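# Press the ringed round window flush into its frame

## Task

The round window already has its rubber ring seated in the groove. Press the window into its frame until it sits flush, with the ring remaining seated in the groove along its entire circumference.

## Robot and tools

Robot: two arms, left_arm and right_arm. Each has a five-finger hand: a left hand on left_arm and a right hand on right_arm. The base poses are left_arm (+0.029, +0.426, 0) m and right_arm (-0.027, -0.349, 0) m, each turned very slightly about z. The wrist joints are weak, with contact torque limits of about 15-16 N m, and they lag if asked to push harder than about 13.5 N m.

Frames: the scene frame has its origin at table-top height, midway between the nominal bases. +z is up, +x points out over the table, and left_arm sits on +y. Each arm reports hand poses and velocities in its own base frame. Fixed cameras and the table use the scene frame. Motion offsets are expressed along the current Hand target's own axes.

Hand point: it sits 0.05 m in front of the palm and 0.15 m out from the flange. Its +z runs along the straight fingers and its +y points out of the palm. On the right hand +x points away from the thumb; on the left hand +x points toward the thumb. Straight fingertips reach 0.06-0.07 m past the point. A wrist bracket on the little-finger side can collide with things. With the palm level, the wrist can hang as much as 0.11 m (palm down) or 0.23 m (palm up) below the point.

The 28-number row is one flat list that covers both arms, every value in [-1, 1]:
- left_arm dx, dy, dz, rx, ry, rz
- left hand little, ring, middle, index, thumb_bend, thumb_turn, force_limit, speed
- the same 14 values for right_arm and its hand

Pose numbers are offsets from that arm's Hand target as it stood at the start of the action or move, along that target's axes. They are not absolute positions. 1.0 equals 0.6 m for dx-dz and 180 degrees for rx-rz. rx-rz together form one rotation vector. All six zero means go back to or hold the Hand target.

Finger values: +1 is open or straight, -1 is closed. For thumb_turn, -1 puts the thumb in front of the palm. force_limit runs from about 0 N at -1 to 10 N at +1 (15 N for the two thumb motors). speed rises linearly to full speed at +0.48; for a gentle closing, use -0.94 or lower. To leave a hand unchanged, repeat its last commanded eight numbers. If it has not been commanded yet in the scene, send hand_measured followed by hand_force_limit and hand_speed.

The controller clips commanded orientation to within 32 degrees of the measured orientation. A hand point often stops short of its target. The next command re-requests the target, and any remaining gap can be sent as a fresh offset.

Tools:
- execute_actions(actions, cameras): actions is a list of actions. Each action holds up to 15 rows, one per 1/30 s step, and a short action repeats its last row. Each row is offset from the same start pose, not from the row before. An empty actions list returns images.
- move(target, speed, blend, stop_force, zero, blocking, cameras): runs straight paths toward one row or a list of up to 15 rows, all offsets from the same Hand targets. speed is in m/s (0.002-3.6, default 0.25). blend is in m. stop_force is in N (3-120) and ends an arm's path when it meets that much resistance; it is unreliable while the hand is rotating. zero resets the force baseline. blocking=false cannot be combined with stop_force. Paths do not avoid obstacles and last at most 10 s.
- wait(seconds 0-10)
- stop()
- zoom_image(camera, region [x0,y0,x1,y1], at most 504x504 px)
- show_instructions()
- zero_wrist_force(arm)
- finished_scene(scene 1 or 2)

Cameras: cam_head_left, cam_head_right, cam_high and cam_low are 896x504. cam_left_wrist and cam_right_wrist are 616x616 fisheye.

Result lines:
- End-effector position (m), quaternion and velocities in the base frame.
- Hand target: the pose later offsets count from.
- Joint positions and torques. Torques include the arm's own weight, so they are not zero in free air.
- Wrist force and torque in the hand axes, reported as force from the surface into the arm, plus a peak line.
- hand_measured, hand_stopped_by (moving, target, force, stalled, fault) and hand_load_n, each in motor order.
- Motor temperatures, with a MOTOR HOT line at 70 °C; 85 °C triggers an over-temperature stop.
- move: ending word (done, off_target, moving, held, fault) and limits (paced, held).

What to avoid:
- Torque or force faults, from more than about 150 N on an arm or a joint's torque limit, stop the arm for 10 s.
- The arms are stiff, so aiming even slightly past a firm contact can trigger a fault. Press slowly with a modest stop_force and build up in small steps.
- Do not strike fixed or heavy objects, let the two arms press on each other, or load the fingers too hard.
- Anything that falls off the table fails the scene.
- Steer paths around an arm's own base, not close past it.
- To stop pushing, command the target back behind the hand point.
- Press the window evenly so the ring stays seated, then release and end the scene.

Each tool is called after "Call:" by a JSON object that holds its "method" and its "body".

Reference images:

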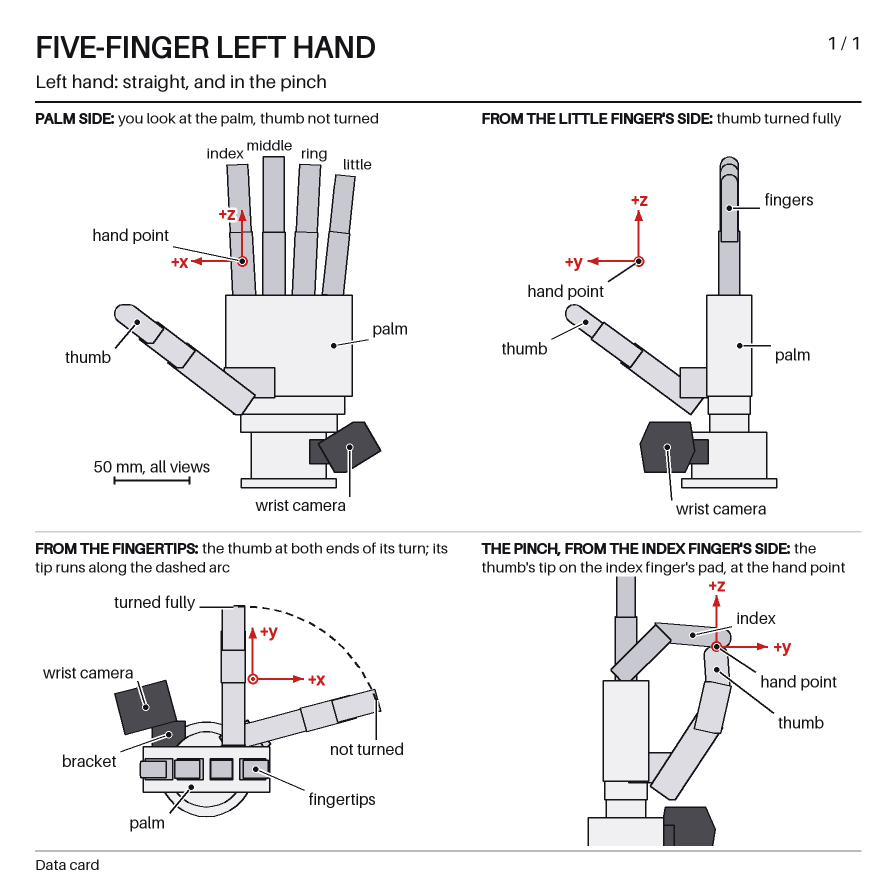

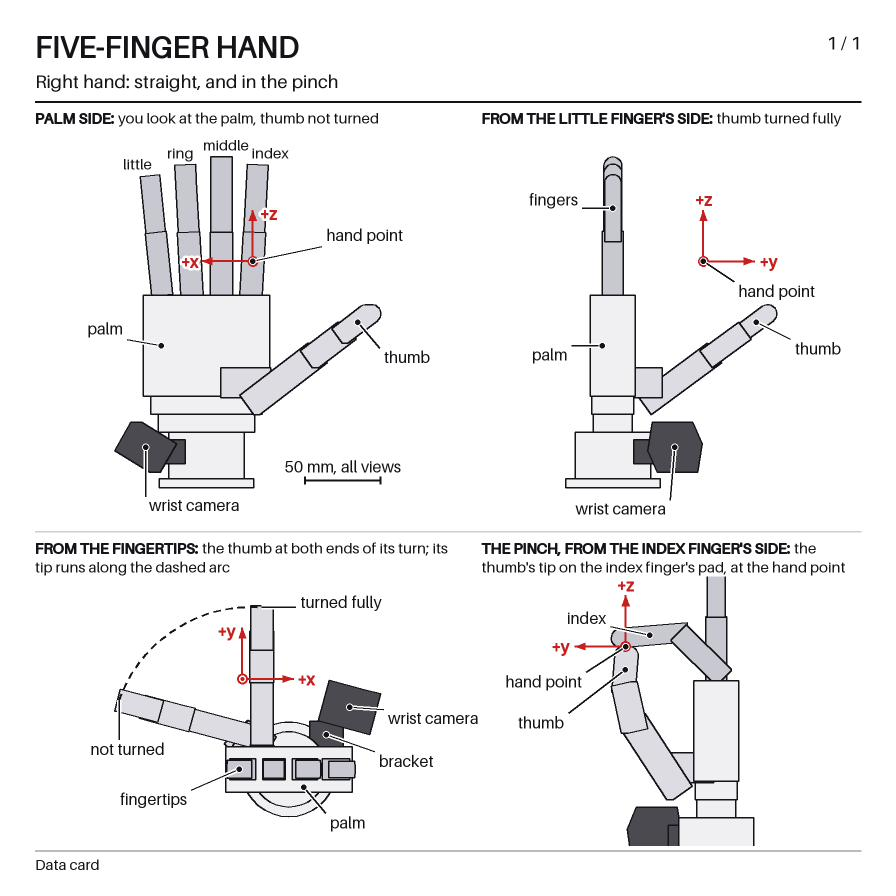

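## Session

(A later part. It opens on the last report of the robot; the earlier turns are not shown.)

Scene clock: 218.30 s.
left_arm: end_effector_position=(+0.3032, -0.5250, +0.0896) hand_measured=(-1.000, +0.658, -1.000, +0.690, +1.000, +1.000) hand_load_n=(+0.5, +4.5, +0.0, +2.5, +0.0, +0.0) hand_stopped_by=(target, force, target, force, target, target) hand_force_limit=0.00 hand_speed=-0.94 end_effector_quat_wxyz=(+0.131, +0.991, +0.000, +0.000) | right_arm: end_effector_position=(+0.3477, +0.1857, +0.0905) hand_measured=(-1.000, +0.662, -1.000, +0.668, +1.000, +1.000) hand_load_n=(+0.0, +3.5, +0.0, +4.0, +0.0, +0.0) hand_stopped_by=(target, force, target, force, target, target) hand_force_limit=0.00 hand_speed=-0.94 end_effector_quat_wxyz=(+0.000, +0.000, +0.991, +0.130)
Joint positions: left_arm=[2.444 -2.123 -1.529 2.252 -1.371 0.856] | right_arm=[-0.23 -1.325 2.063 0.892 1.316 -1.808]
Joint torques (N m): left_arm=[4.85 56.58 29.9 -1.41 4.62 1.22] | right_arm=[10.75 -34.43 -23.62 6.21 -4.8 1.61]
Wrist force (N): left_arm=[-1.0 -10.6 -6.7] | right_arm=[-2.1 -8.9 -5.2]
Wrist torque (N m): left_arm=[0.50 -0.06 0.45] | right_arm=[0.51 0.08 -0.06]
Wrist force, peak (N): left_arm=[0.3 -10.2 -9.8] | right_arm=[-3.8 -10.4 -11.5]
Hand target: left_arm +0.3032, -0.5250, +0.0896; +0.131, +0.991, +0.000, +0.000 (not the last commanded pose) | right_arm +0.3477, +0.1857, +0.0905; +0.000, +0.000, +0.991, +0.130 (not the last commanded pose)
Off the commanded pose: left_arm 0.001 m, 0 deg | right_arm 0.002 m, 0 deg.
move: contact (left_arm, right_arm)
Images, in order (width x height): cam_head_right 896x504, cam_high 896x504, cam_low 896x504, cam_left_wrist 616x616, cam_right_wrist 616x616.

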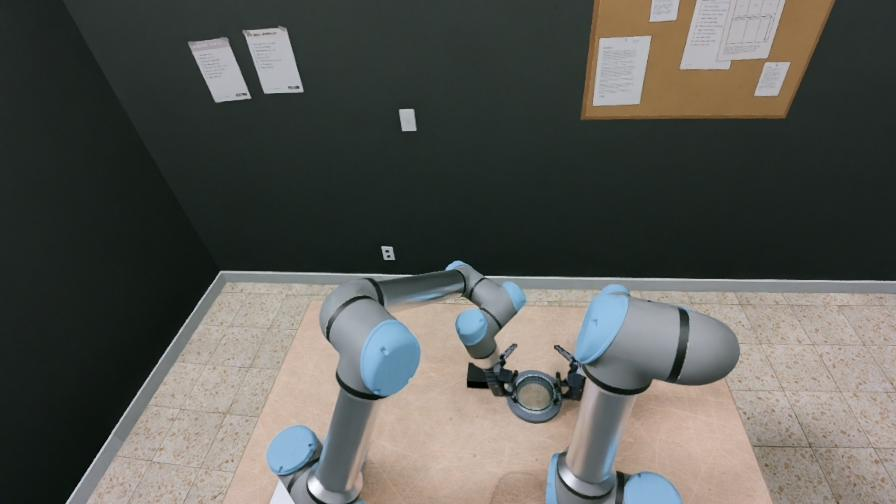

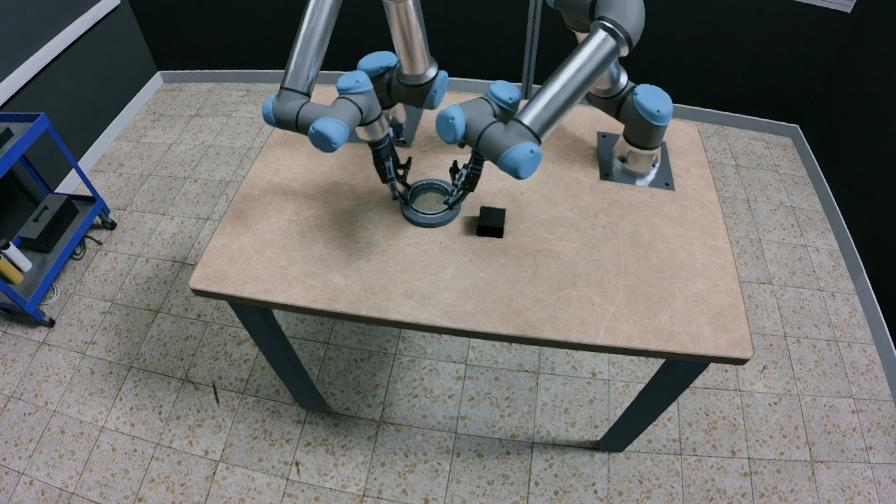

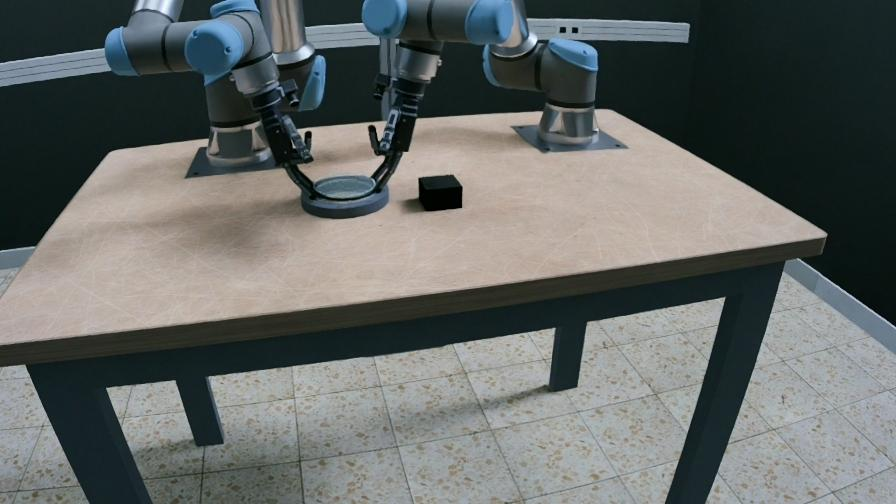

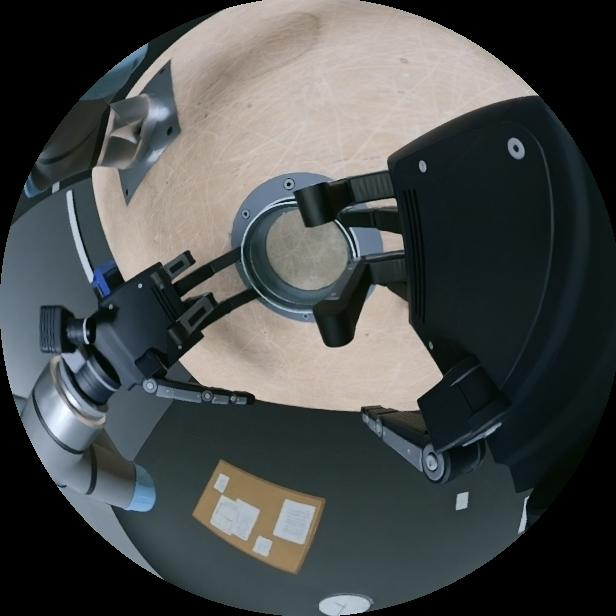

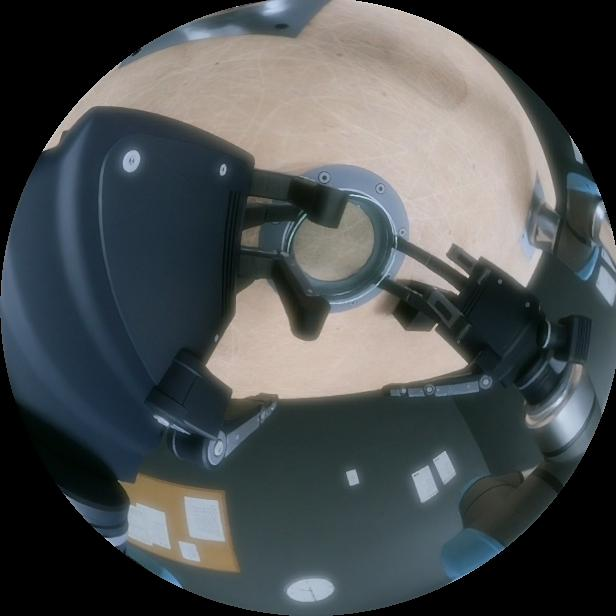

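Call:
{"method": "move", "body": {"target": [[0,0.0003,-0.0011,0,0,0,-1,0.5,-1,0.5,1,1,0,-0.94, 0,0.0003,-0.0011,0,0,0,-1,0.5,-1,0.5,1,1,0,-0.94],[0,-0.0094,-0.0037,0,0,0,-1,0.5,-1,0.5,1,1,0,-0.94, 0,-0.0094,-0.0037,0,0,0,-1,0.5,-1,0.5,1,1,0,-0.94]], "speed": 0.02, "cameras": ["cam_high","cam_low","cam_left_wrist","cam_right_wrist","cam_head_right"]}}

Call:
{"method": "zoom_image", "body": {"camera": "cam_high", "region": [400, 170, 470, 230]}}

Call:
{"method": "zoom_image", "body": {"camera": "cam_low", "region": [300, 155, 390, 220]}}

Call:
{"method": "zoom_image", "body": {"camera": "cam_head_right", "region": [500, 360, 570, 430]}}

Call:
{"method": "zoom_image", "body": {"camera": "cam_left_wrist", "region": [230, 170, 390, 330]}}

Call:
{"method": "zoom_image", "body": {"camera": "cam_right_wrist", "region": [250, 160, 410, 320]}}

Scene clock: 229.67 s.
left_arm: end_effector_position=(+0.3032, -0.5191, +0.0903) hand_measured=(-1.000, +0.656, -1.000, +0.690, +1.000, +1.000) hand_load_n=(+0.0, +0.0, +0.0, +0.5, +0.0, +0.0) hand_stopped_by=(target, force, target, force, target, target) hand_force_limit=0.00 hand_speed=-0.94 end_effector_quat_wxyz=(+0.131, +0.991, +0.000, +0.000) | right_arm: end_effector_position=(+0.3477, +0.1797, +0.0912) hand_measured=(-1.000, +0.662, -1.000, +0.668, +1.000, +1.000) hand_load_n=(+0.5, +0.0, +0.0, +0.0, +0.0, +0.0) hand_stopped_by=(target, force, target, force, target, target) hand_force_limit=0.00 hand_speed=-0.94 end_effector_quat_wxyz=(+0.000, +0.000, +0.991, +0.130)
Joint positions: left_arm=[2.454 -2.112 -1.545 2.256 -1.369 0.866] | right_arm=[-0.249 -1.327 2.066 0.897 1.318 -1.829]
Joint torques (N m): left_arm=[15.17 56.29 6.7 0.38 2.18 1.78] | right_arm=[-7.54 -35.8 -1.01 5.96 1.03 -1.62]
Wrist force (N): left_arm=[-0.6 -0.2 -0.8] | right_arm=[-1.5 1.6 1.2]
Wrist torque (N m): left_arm=[0.06 -0.06 0.09] | right_arm=[0.00 0.08 0.14]
Wrist force, peak (N): left_arm=[-0.8 -10.6 -7.0] | right_arm=[-2.5 -9.1 -5.4]
Hand target: left_arm +0.3032, -0.5190, +0.0903; +0.131, +0.991, +0.000, +0.000 | right_arm +0.3477, +0.1796, +0.0912; +0.000, +0.000, +0.991, +0.130
Off the commanded pose: left_arm 0.000 m, 0 deg | right_arm 0.000 m, 0 deg.
move: done
Images, in order (width x height): cam_head_right 896x504, cam_high 896x504, cam_low 896x504, cam_left_wrist 616x616, cam_right_wrist 616x616.

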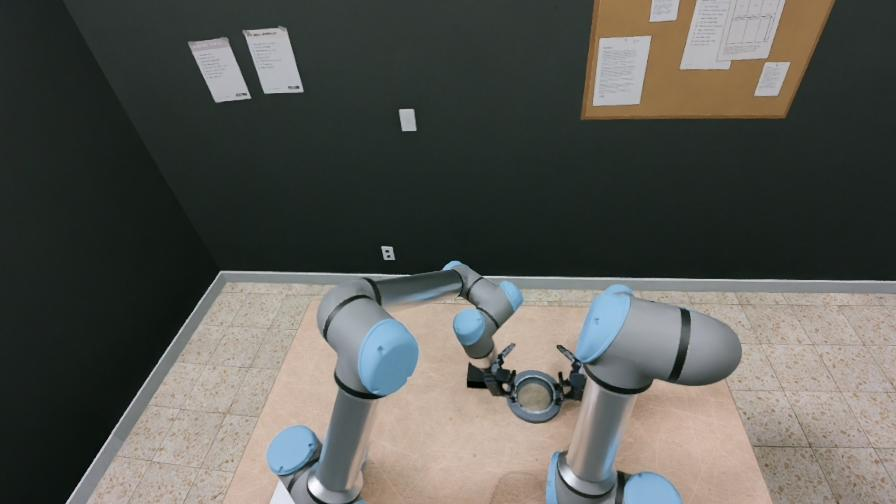

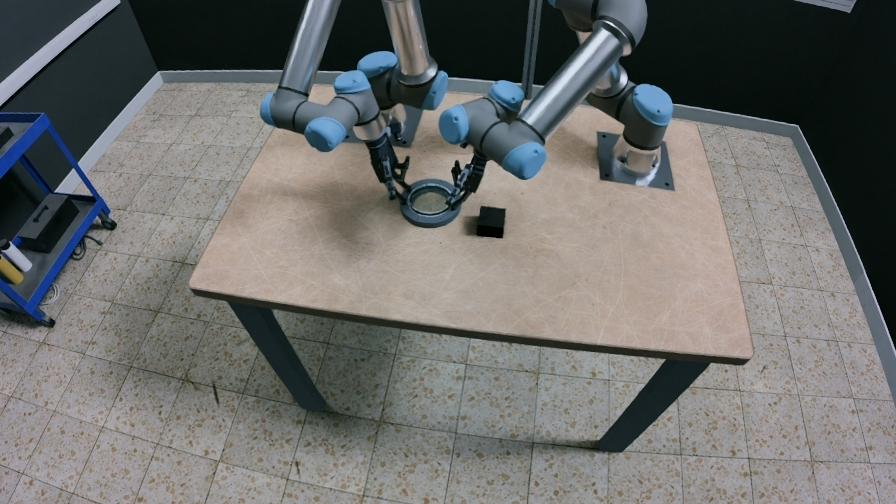

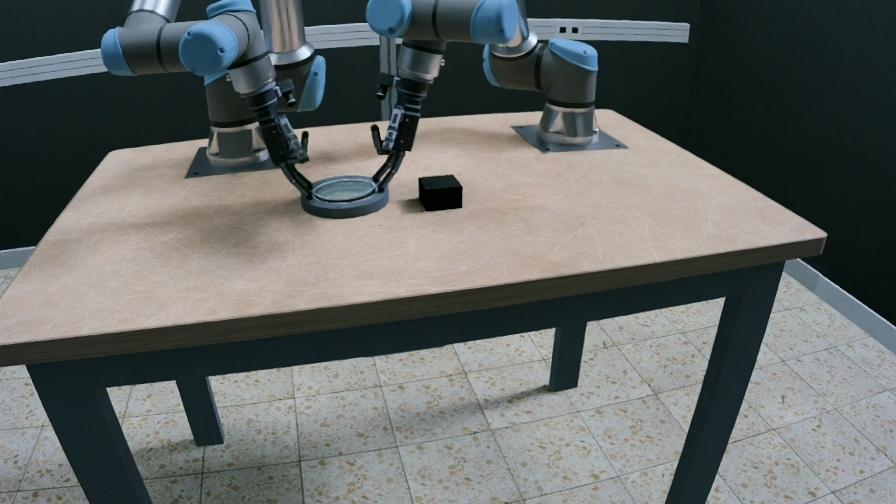

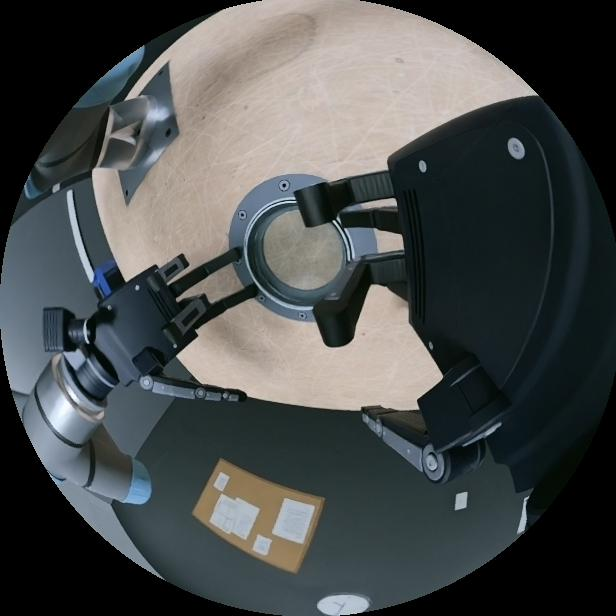

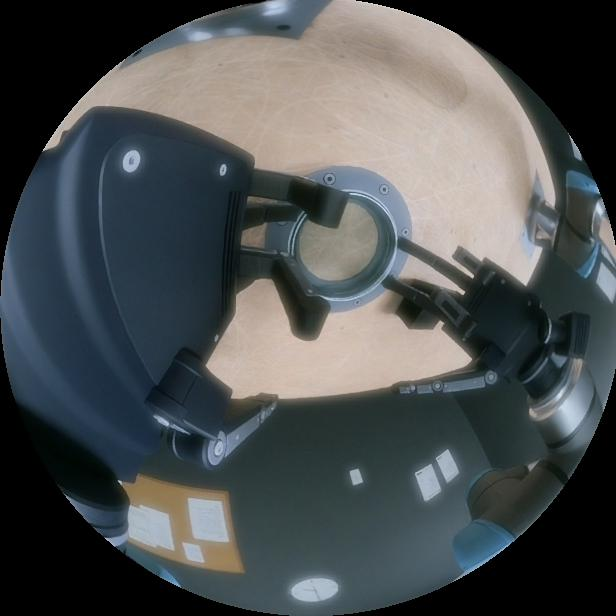

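Scaled by 7.200 from the camera's 896x504 image, which has a finer 1280x720 frame.

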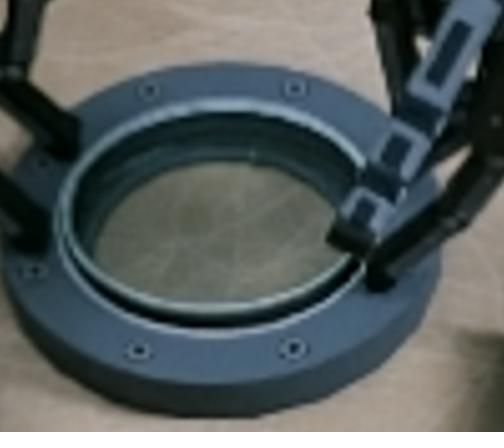

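Scaled by 5.600 from the camera's 896x504 image, which has a finer 1280x720 frame.

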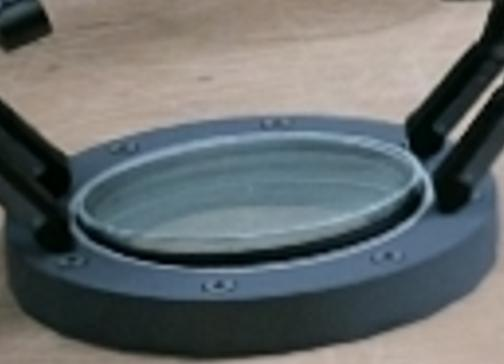

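Scaled by 7.200 from the camera's 896x504 image, which has a finer 1280x720 frame.

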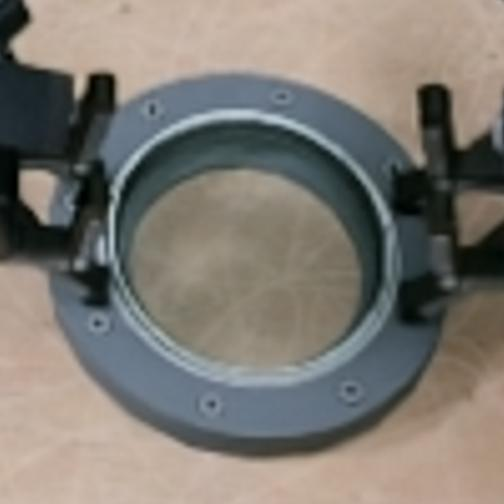

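Scaled by 3.150 from the camera's 616x616 image, which has a finer 880x880 frame.

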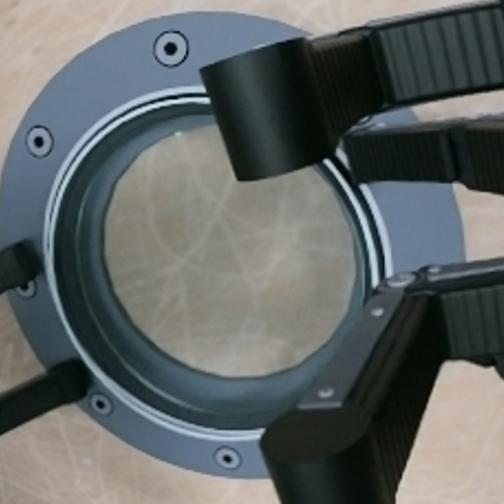

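Scaled by 3.150 from the camera's 616x616 image, which has a finer 880x880 frame.

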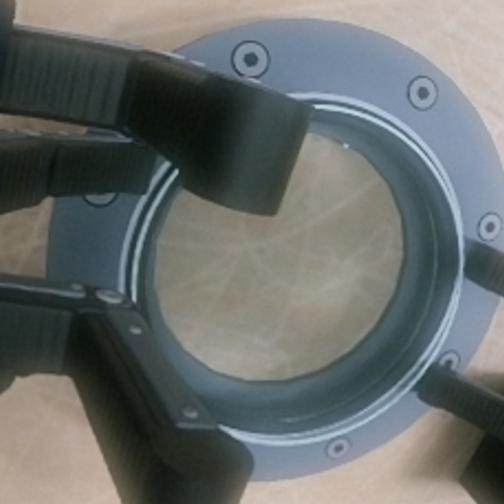

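Call:
{"method": "move", "body": {"target": [[0,0.0111,-0.1696,0,0,0,-1,0.5,-1,0.5,1,1,0,-0.94, -0.004,-0.1265,-0.172,0,0,0,-1,0.5,-1,0.5,1,1,0,-0.94],[0.0191,0.1583,-0.0432,0.0836,0,0,-1,-1,-1,-1,1,1,0,0.2, -0.0088,-0.2938,-0.3203,0,0,0,-1,0.5,-1,0.5,1,1,0,-0.94]], "speed": 0.12, "blend": [0.02,0], "cameras": ["all"]}}

Call:
{"method": "zoom_image", "body": {"camera": "cam_high", "region": [380, 130, 490, 240]}}

Call:
{"method": "zoom_image", "body": {"camera": "cam_low", "region": [290, 100, 410, 220]}}

Scene clock: 245.53 s.
left_arm: end_effector_position=(+0.3147, -0.6040, +0.1399) hand_measured=(-1.000, -1.000, -1.000, -1.000, +1.000, +1.000) hand_load_n=(+0.0, +0.0, +0.0, +0.0, +0.0, +0.0) hand_stopped_by=(target, target, target, target, target, target) hand_force_limit=0.00 hand_speed=0.20 end_effector_quat_wxyz=(+0.000, +1.000, +0.000, +0.000) | right_arm: end_effector_position=(+0.3529, -0.0403, +0.2313) hand_measured=(-1.000, +0.662, -1.000, +0.668, +1.000, +1.000) hand_load_n=(+0.0, +0.0, +0.0, +0.0, +0.0, +0.0) hand_stopped_by=(target, force, target, force, target, target) hand_force_limit=0.00 hand_speed=-0.94 end_effector_quat_wxyz=(+0.000, +0.000, +0.991, +0.130)
Joint positions: left_arm=[2.271 -2.393 -0.907 1.728 -1.571 0.7] | right_arm=[-0.847 -1.41 1.786 1.392 1.398 -2.435]
Joint torques (N m): left_arm=[-12.7 41.3 27.84 -4.51 -0.51 -1.33] | right_arm=[-7.99 -15.3 -29.16 6.14 1.06 -1.59]
Wrist force (N): left_arm=[-1.0 -0.5 -1.0] | right_arm=[-0.7 1.7 1.2]
Wrist torque (N m): left_arm=[0.01 0.00 0.25] | right_arm=[0.07 0.00 0.22]
Wrist force, peak (N): left_arm=[-1.7 0.5 -0.7] | right_arm=[-1.0 2.4 1.6]
Hand target: left_arm +0.3147, -0.6040, +0.1399; +0.000, +1.000, +0.000, +0.000 | right_arm +0.3529, -0.0403, +0.2313; +0.000, +0.000, +0.991, +0.130
Off the commanded pose: left_arm 0.000 m, 0 deg | right_arm 0.000 m, 0 deg.
move: done

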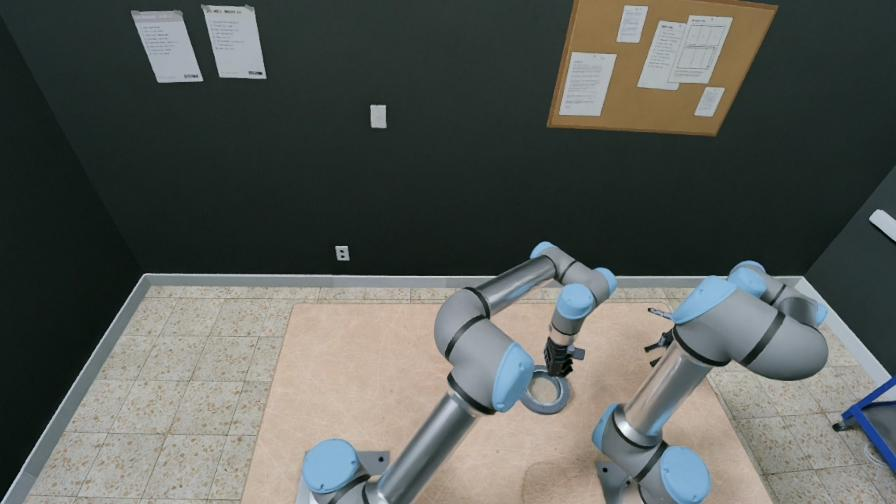

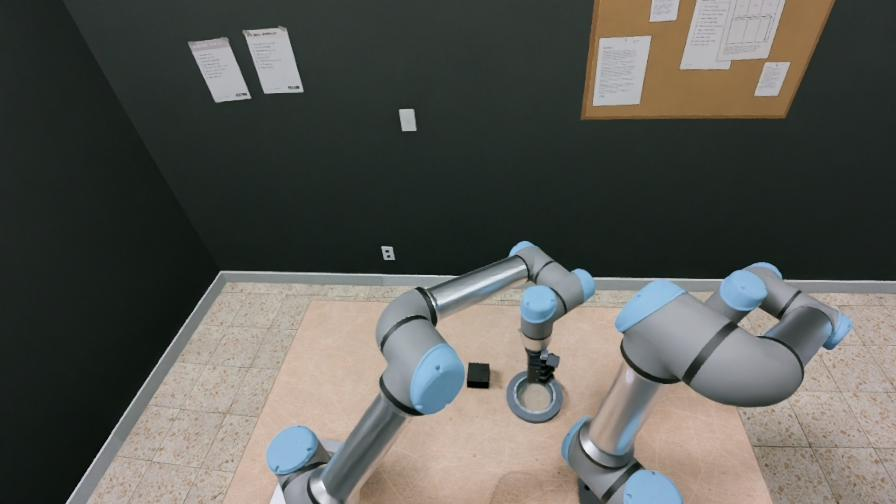

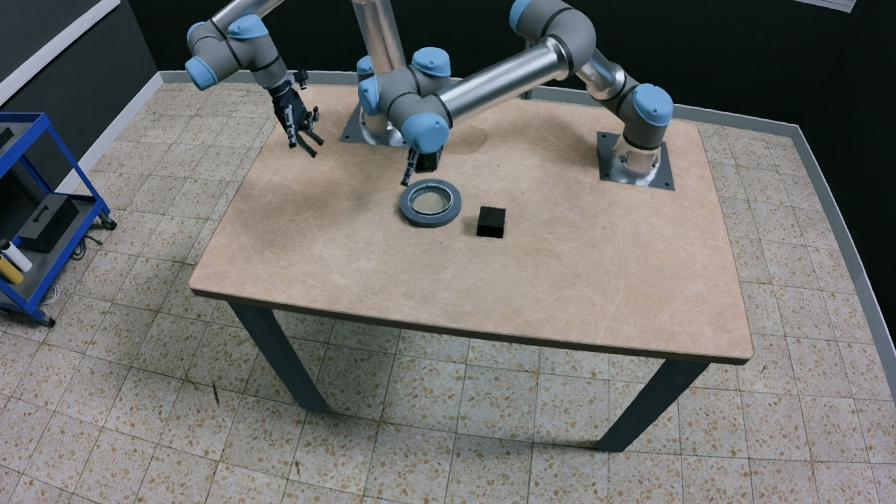

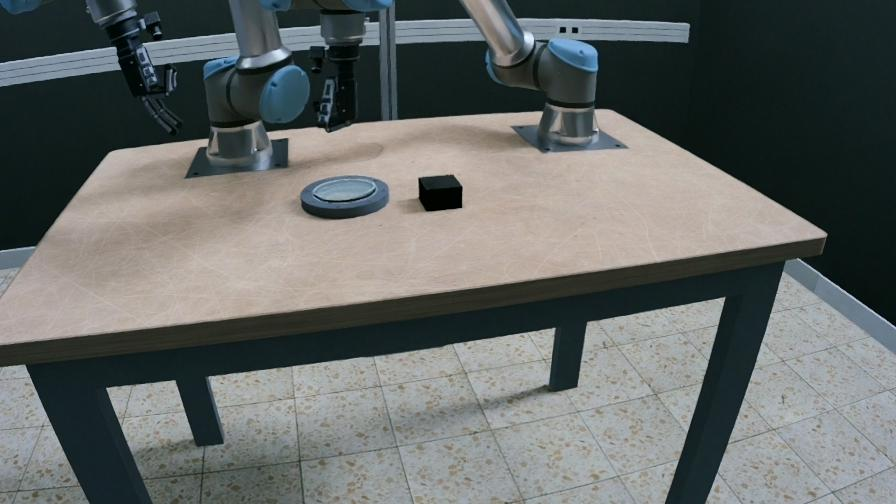

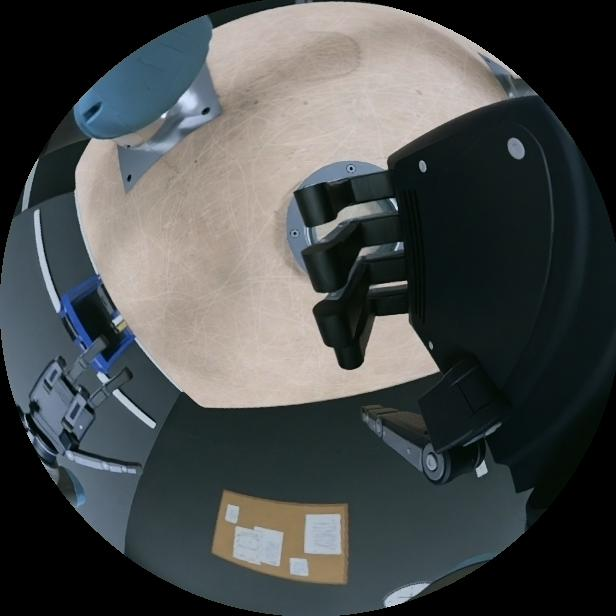

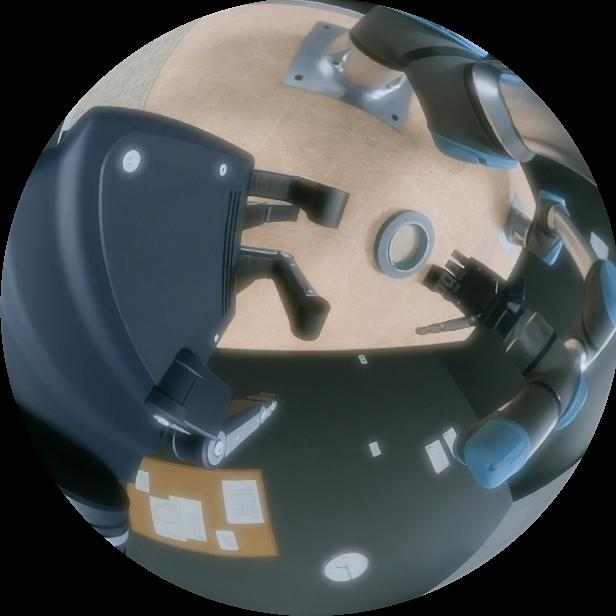

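Scaled by 4.582 from the camera's 896x504 image, which has a finer 1280x720 frame.

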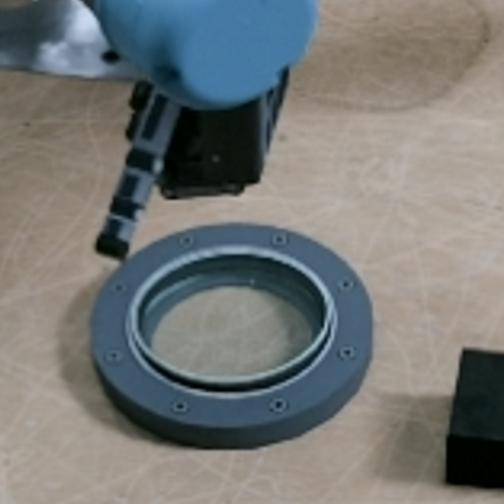

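Scaled by 4.200 from the camera's 896x504 image, which has a finer 1280x720 frame.

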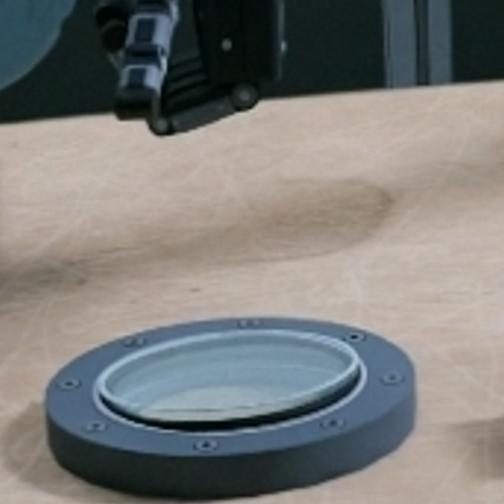

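Call:
{"method": "move", "body": {"target": [0.0006,0.0383,0.1333,-0.0833,0,0,-1,-1,-1,-1,1,1,0,0.2, 0,0,0,0,0,0,-1,0.5,-1,0.5,1,1,0,-0.94], "speed": 0.12, "cameras": ["cam_high","cam_low","cam_head_left","cam_head_right","cam_left_wrist"]}}

Call:
{"method": "zoom_image", "body": {"camera": "cam_high", "region": [380, 150, 480, 240]}}

Call:
{"method": "zoom_image", "body": {"camera": "cam_low", "region": [290, 130, 400, 230]}}

Call:
{"method": "zoom_image", "body": {"camera": "cam_head_right", "region": [490, 340, 590, 440]}}

Scene clock: 256.83 s.
left_arm: end_effector_position=(+0.3150, -0.6270, +0.0600) hand_measured=(-1.000, -1.000, -1.000, -1.000, +1.000, +1.000) hand_load_n=(+0.0, +0.0, +0.0, +0.0, +0.0, +0.0) hand_stopped_by=(target, target, target, target, target, target) hand_force_limit=0.00 hand_speed=0.20 end_effector_quat_wxyz=(+0.130, +0.991, +0.000, +0.000) | right_arm: end_effector_position=(+0.3529, -0.0403, +0.2313) hand_measured=(-1.000, +0.662, -1.000, +0.668, +1.000, +1.000) hand_load_n=(-0.5, +0.0, +0.0, +0.0, +0.0, +0.0) hand_stopped_by=(target, force, target, force, target, target) hand_force_limit=0.00 hand_speed=-0.94 end_effector_quat_wxyz=(+0.000, +0.000, +0.991, +0.130)
Joint positions: left_arm=[2.316 -2.36 -1.193 2.175 -1.395 0.729] | right_arm=[-0.847 -1.41 1.786 1.392 1.398 -2.435]
Joint torques (N m): left_arm=[13.76 38.18 6.55 0.55 2.4 0.23] | right_arm=[-8 -16.26 -29.7 6.13 0.96 -1.64]
Wrist force (N): left_arm=[-0.6 -0.3 -1.1] | right_arm=[-1.0 1.6 1.2]
Wrist torque (N m): left_arm=[0.05 -0.07 0.09] | right_arm=[0.05 0.05 0.19]
Wrist force, peak (N): left_arm=[-0.8 -0.6 -1.8] | right_arm=[-1.0 2.3 0.9]
Hand target: left_arm +0.3150, -0.6270, +0.0599; +0.130, +0.991, +0.000, +0.000 | right_arm +0.3529, -0.0403, +0.2313; +0.000, +0.000, +0.991, +0.130
Off the commanded pose: left_arm 0.000 m, 0 deg | right_arm 0.000 m, 0 deg.
move: done
Images, in order (width x height): cam_head_left 896x504, cam_head_right 896x504, cam_high 896x504, cam_low 896x504, cam_left_wrist 616x616.

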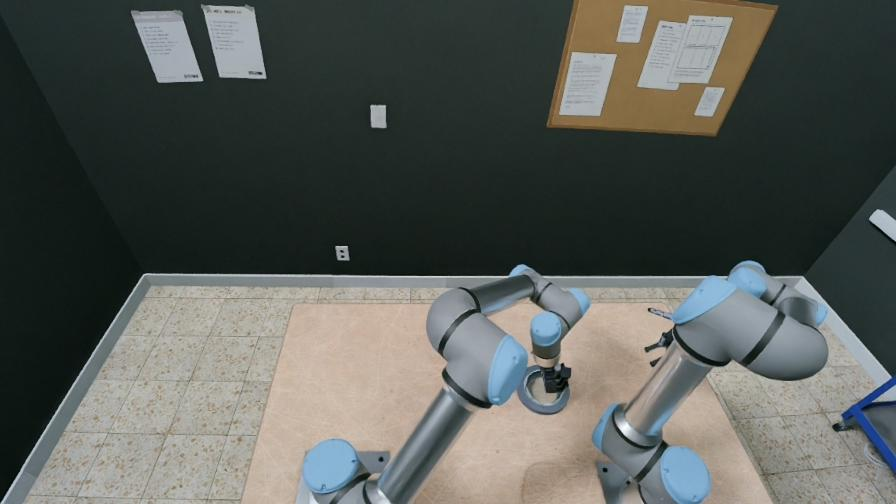

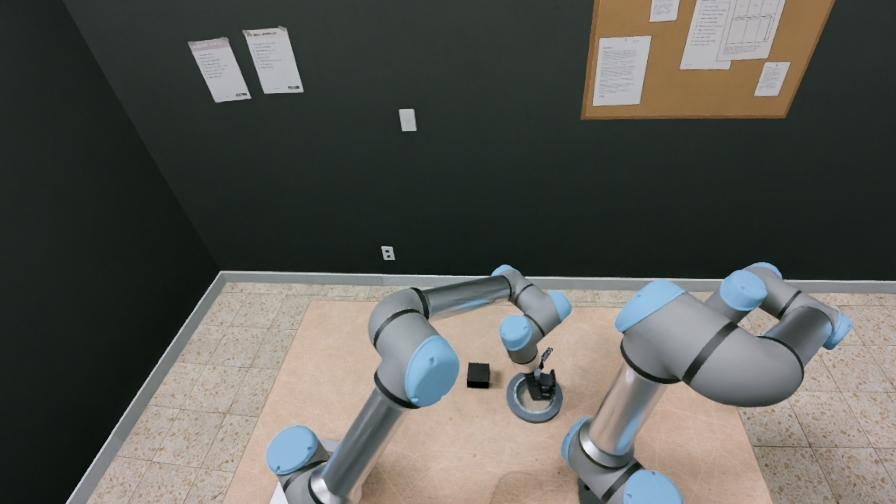

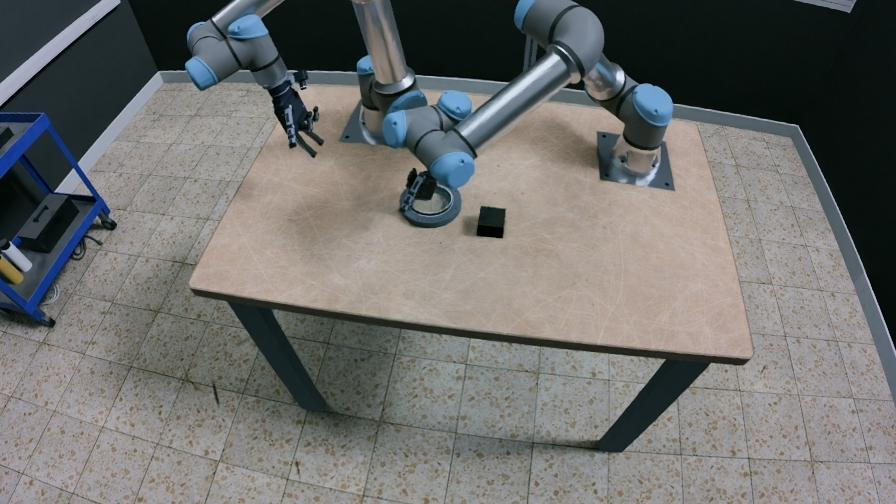

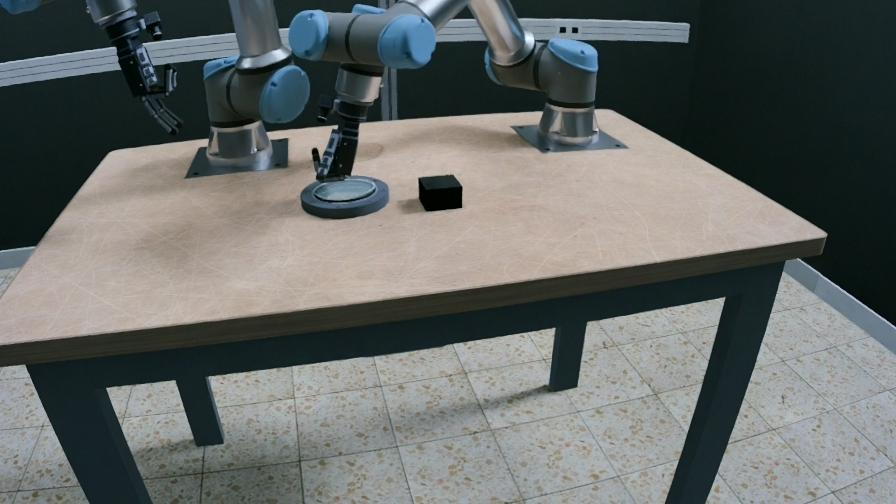

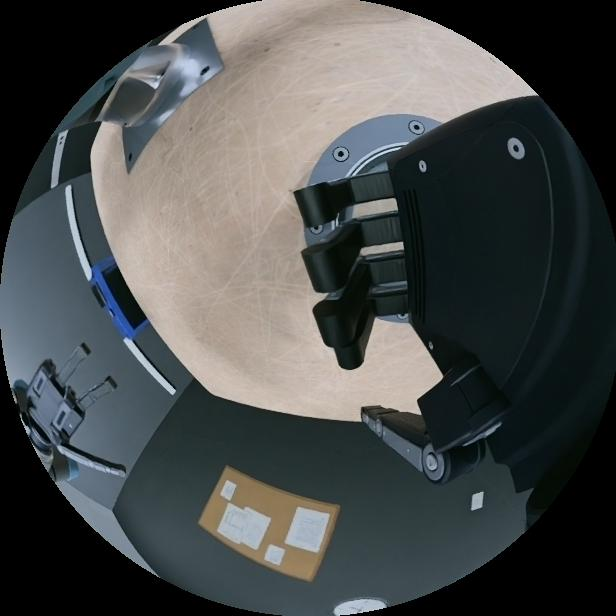

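Scaled by 5.040 from the camera's 896x504 image, which has a finer 1280x720 frame.

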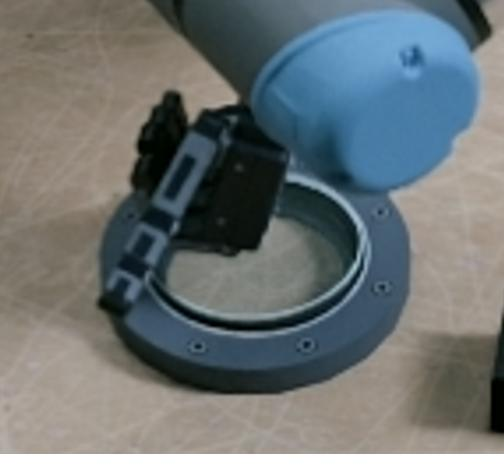

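Scaled by 4.582 from the camera's 896x504 image, which has a finer 1280x720 frame.

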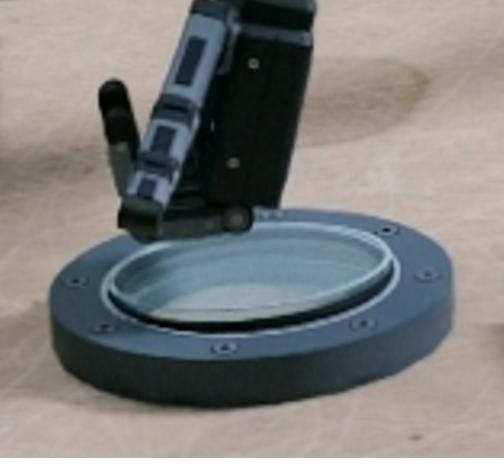

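Scaled by 5.040 from the camera's 896x504 image, which has a finer 1280x720 frame.

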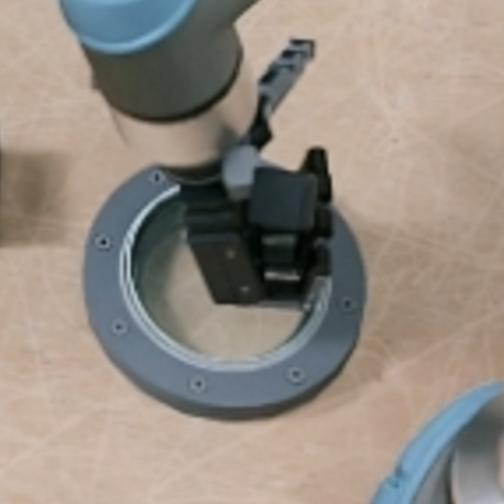

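Call:
{"method": "move", "body": {"target": [0,-0.0216,0.0805,0,0,0,-1,-1,-1,-1,1,1,0,0.2, 0,0,0,0,0,0,-1,0.5,-1,0.5,1,1,0,-0.94], "speed": 0.02, "stop_force": 15, "cameras": ["cam_high","cam_low","cam_head_right"]}}

Call:
{"method": "zoom_image", "body": {"camera": "cam_high", "region": [390, 160, 480, 240]}}

Call:
{"method": "zoom_image", "body": {"camera": "cam_low", "region": [290, 150, 400, 230]}}

Call:
{"method": "zoom_image", "body": {"camera": "cam_head_right", "region": [490, 340, 590, 440]}}

Scene clock: 263.87 s.
left_arm: end_effector_position=(+0.3151, -0.6270, +0.0315) hand_measured=(-1.000, -1.000, -1.000, -1.000, +1.000, +1.000) hand_load_n=(+0.0, +0.0, +0.0, +0.0, +0.0, +0.0) hand_stopped_by=(target, target, target, target, target, target) hand_force_limit=0.00 hand_speed=0.20 end_effector_quat_wxyz=(+0.130, +0.991, +0.000, +0.000) | right_arm: end_effector_position=(+0.3529, -0.0403, +0.2313) hand_measured=(-1.000, +0.662, -1.000, +0.668, +1.000, +1.000) hand_load_n=(+0.0, +0.0, +0.0, +0.0, +0.0, +0.0) hand_stopped_by=(target, force, target, force, target, target) hand_force_limit=0.00 hand_speed=-0.94 end_effector_quat_wxyz=(+0.000, +0.000, +0.991, +0.130)
Joint positions: left_arm=[2.316 -2.39 -1.217 2.23 -1.395 0.729] | right_arm=[-0.847 -1.41 1.786 1.392 1.398 -2.435]
Joint torques (N m): left_arm=[4.79 66.63 28.52 -4.36 0.69 1.44] | right_arm=[-8.01 -16.13 -28.98 6.07 0.94 -1.48]
Wrist force (N): left_arm=[-0.8 -0.2 -0.6] | right_arm=[-0.8 1.9 0.6]
Wrist torque (N m): left_arm=[0.05 -0.02 0.08] | right_arm=[0.13 0.03 0.22]
Wrist force, peak (N): left_arm=[1.2 6.5 -17.0] | right_arm=[-1.3 2.0 0.9]
Hand target: left_arm +0.3150, -0.6270, +0.0315; +0.130, +0.991, +0.000, +0.000 (not the last commanded pose) | right_arm +0.3529, -0.0403, +0.2313; +0.000, +0.000, +0.991, +0.130
Off the commanded pose: left_arm 0.022 m, 0 deg | right_arm 0.000 m, 0 deg.
move: contact (left_arm)
Images, in order (width x height): cam_head_right 896x504, cam_high 896x504, cam_low 896x504.

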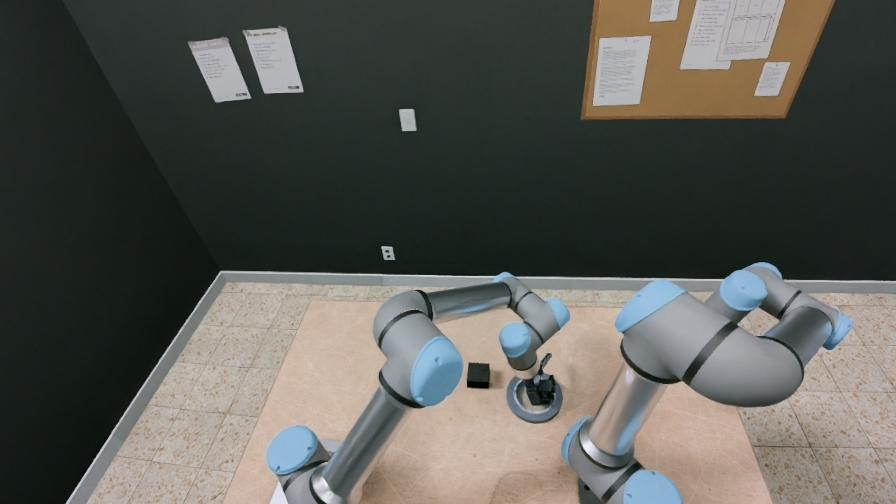

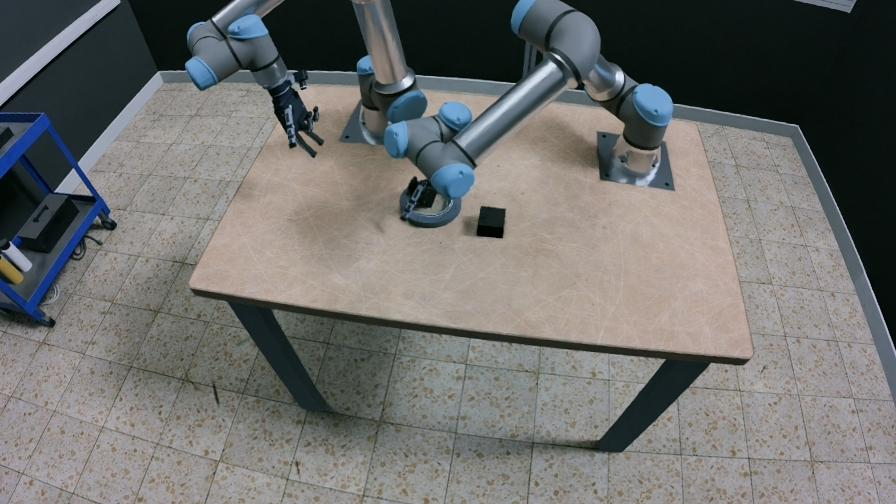

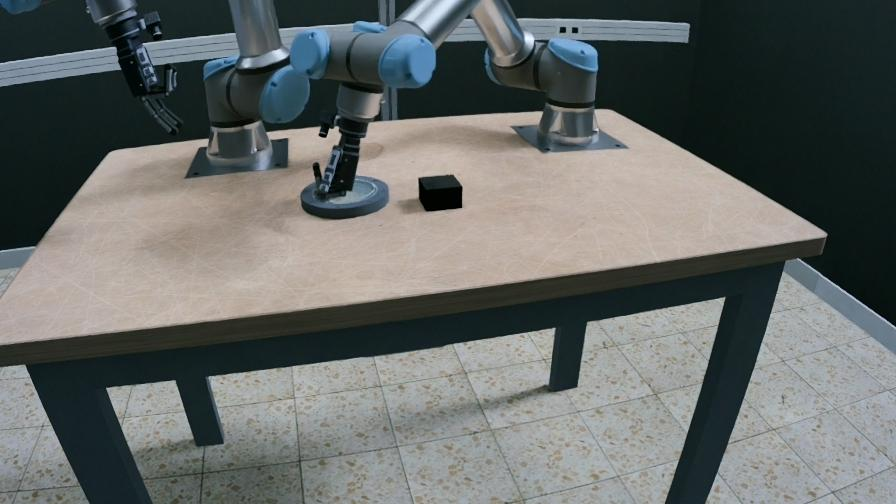

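Scaled by 5.600 from the camera's 896x504 image, which has a finer 1280x720 frame.

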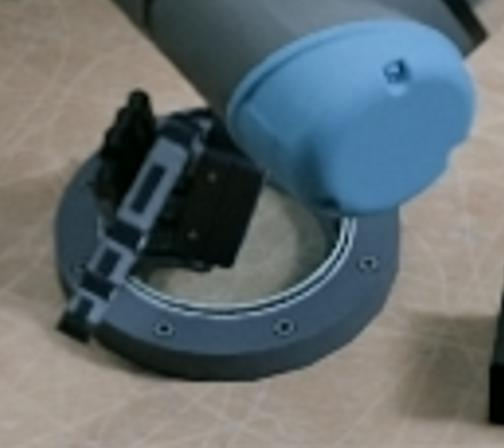

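Scaled by 4.582 from the camera's 896x504 image, which has a finer 1280x720 frame.

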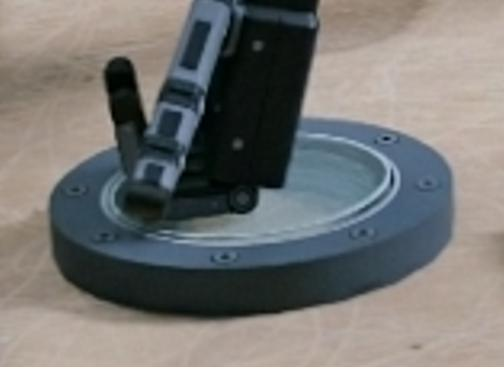

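Scaled by 5.040 from the camera's 896x504 image, which has a finer 1280x720 frame.

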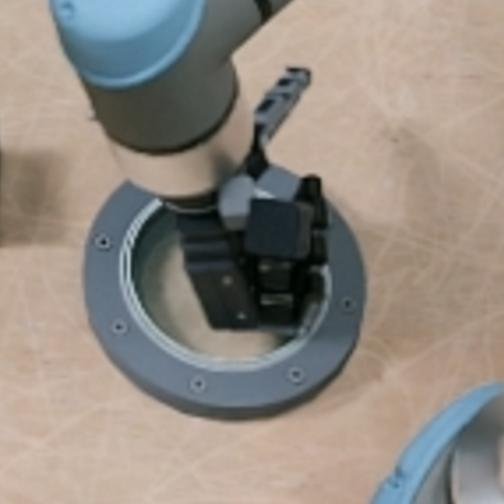

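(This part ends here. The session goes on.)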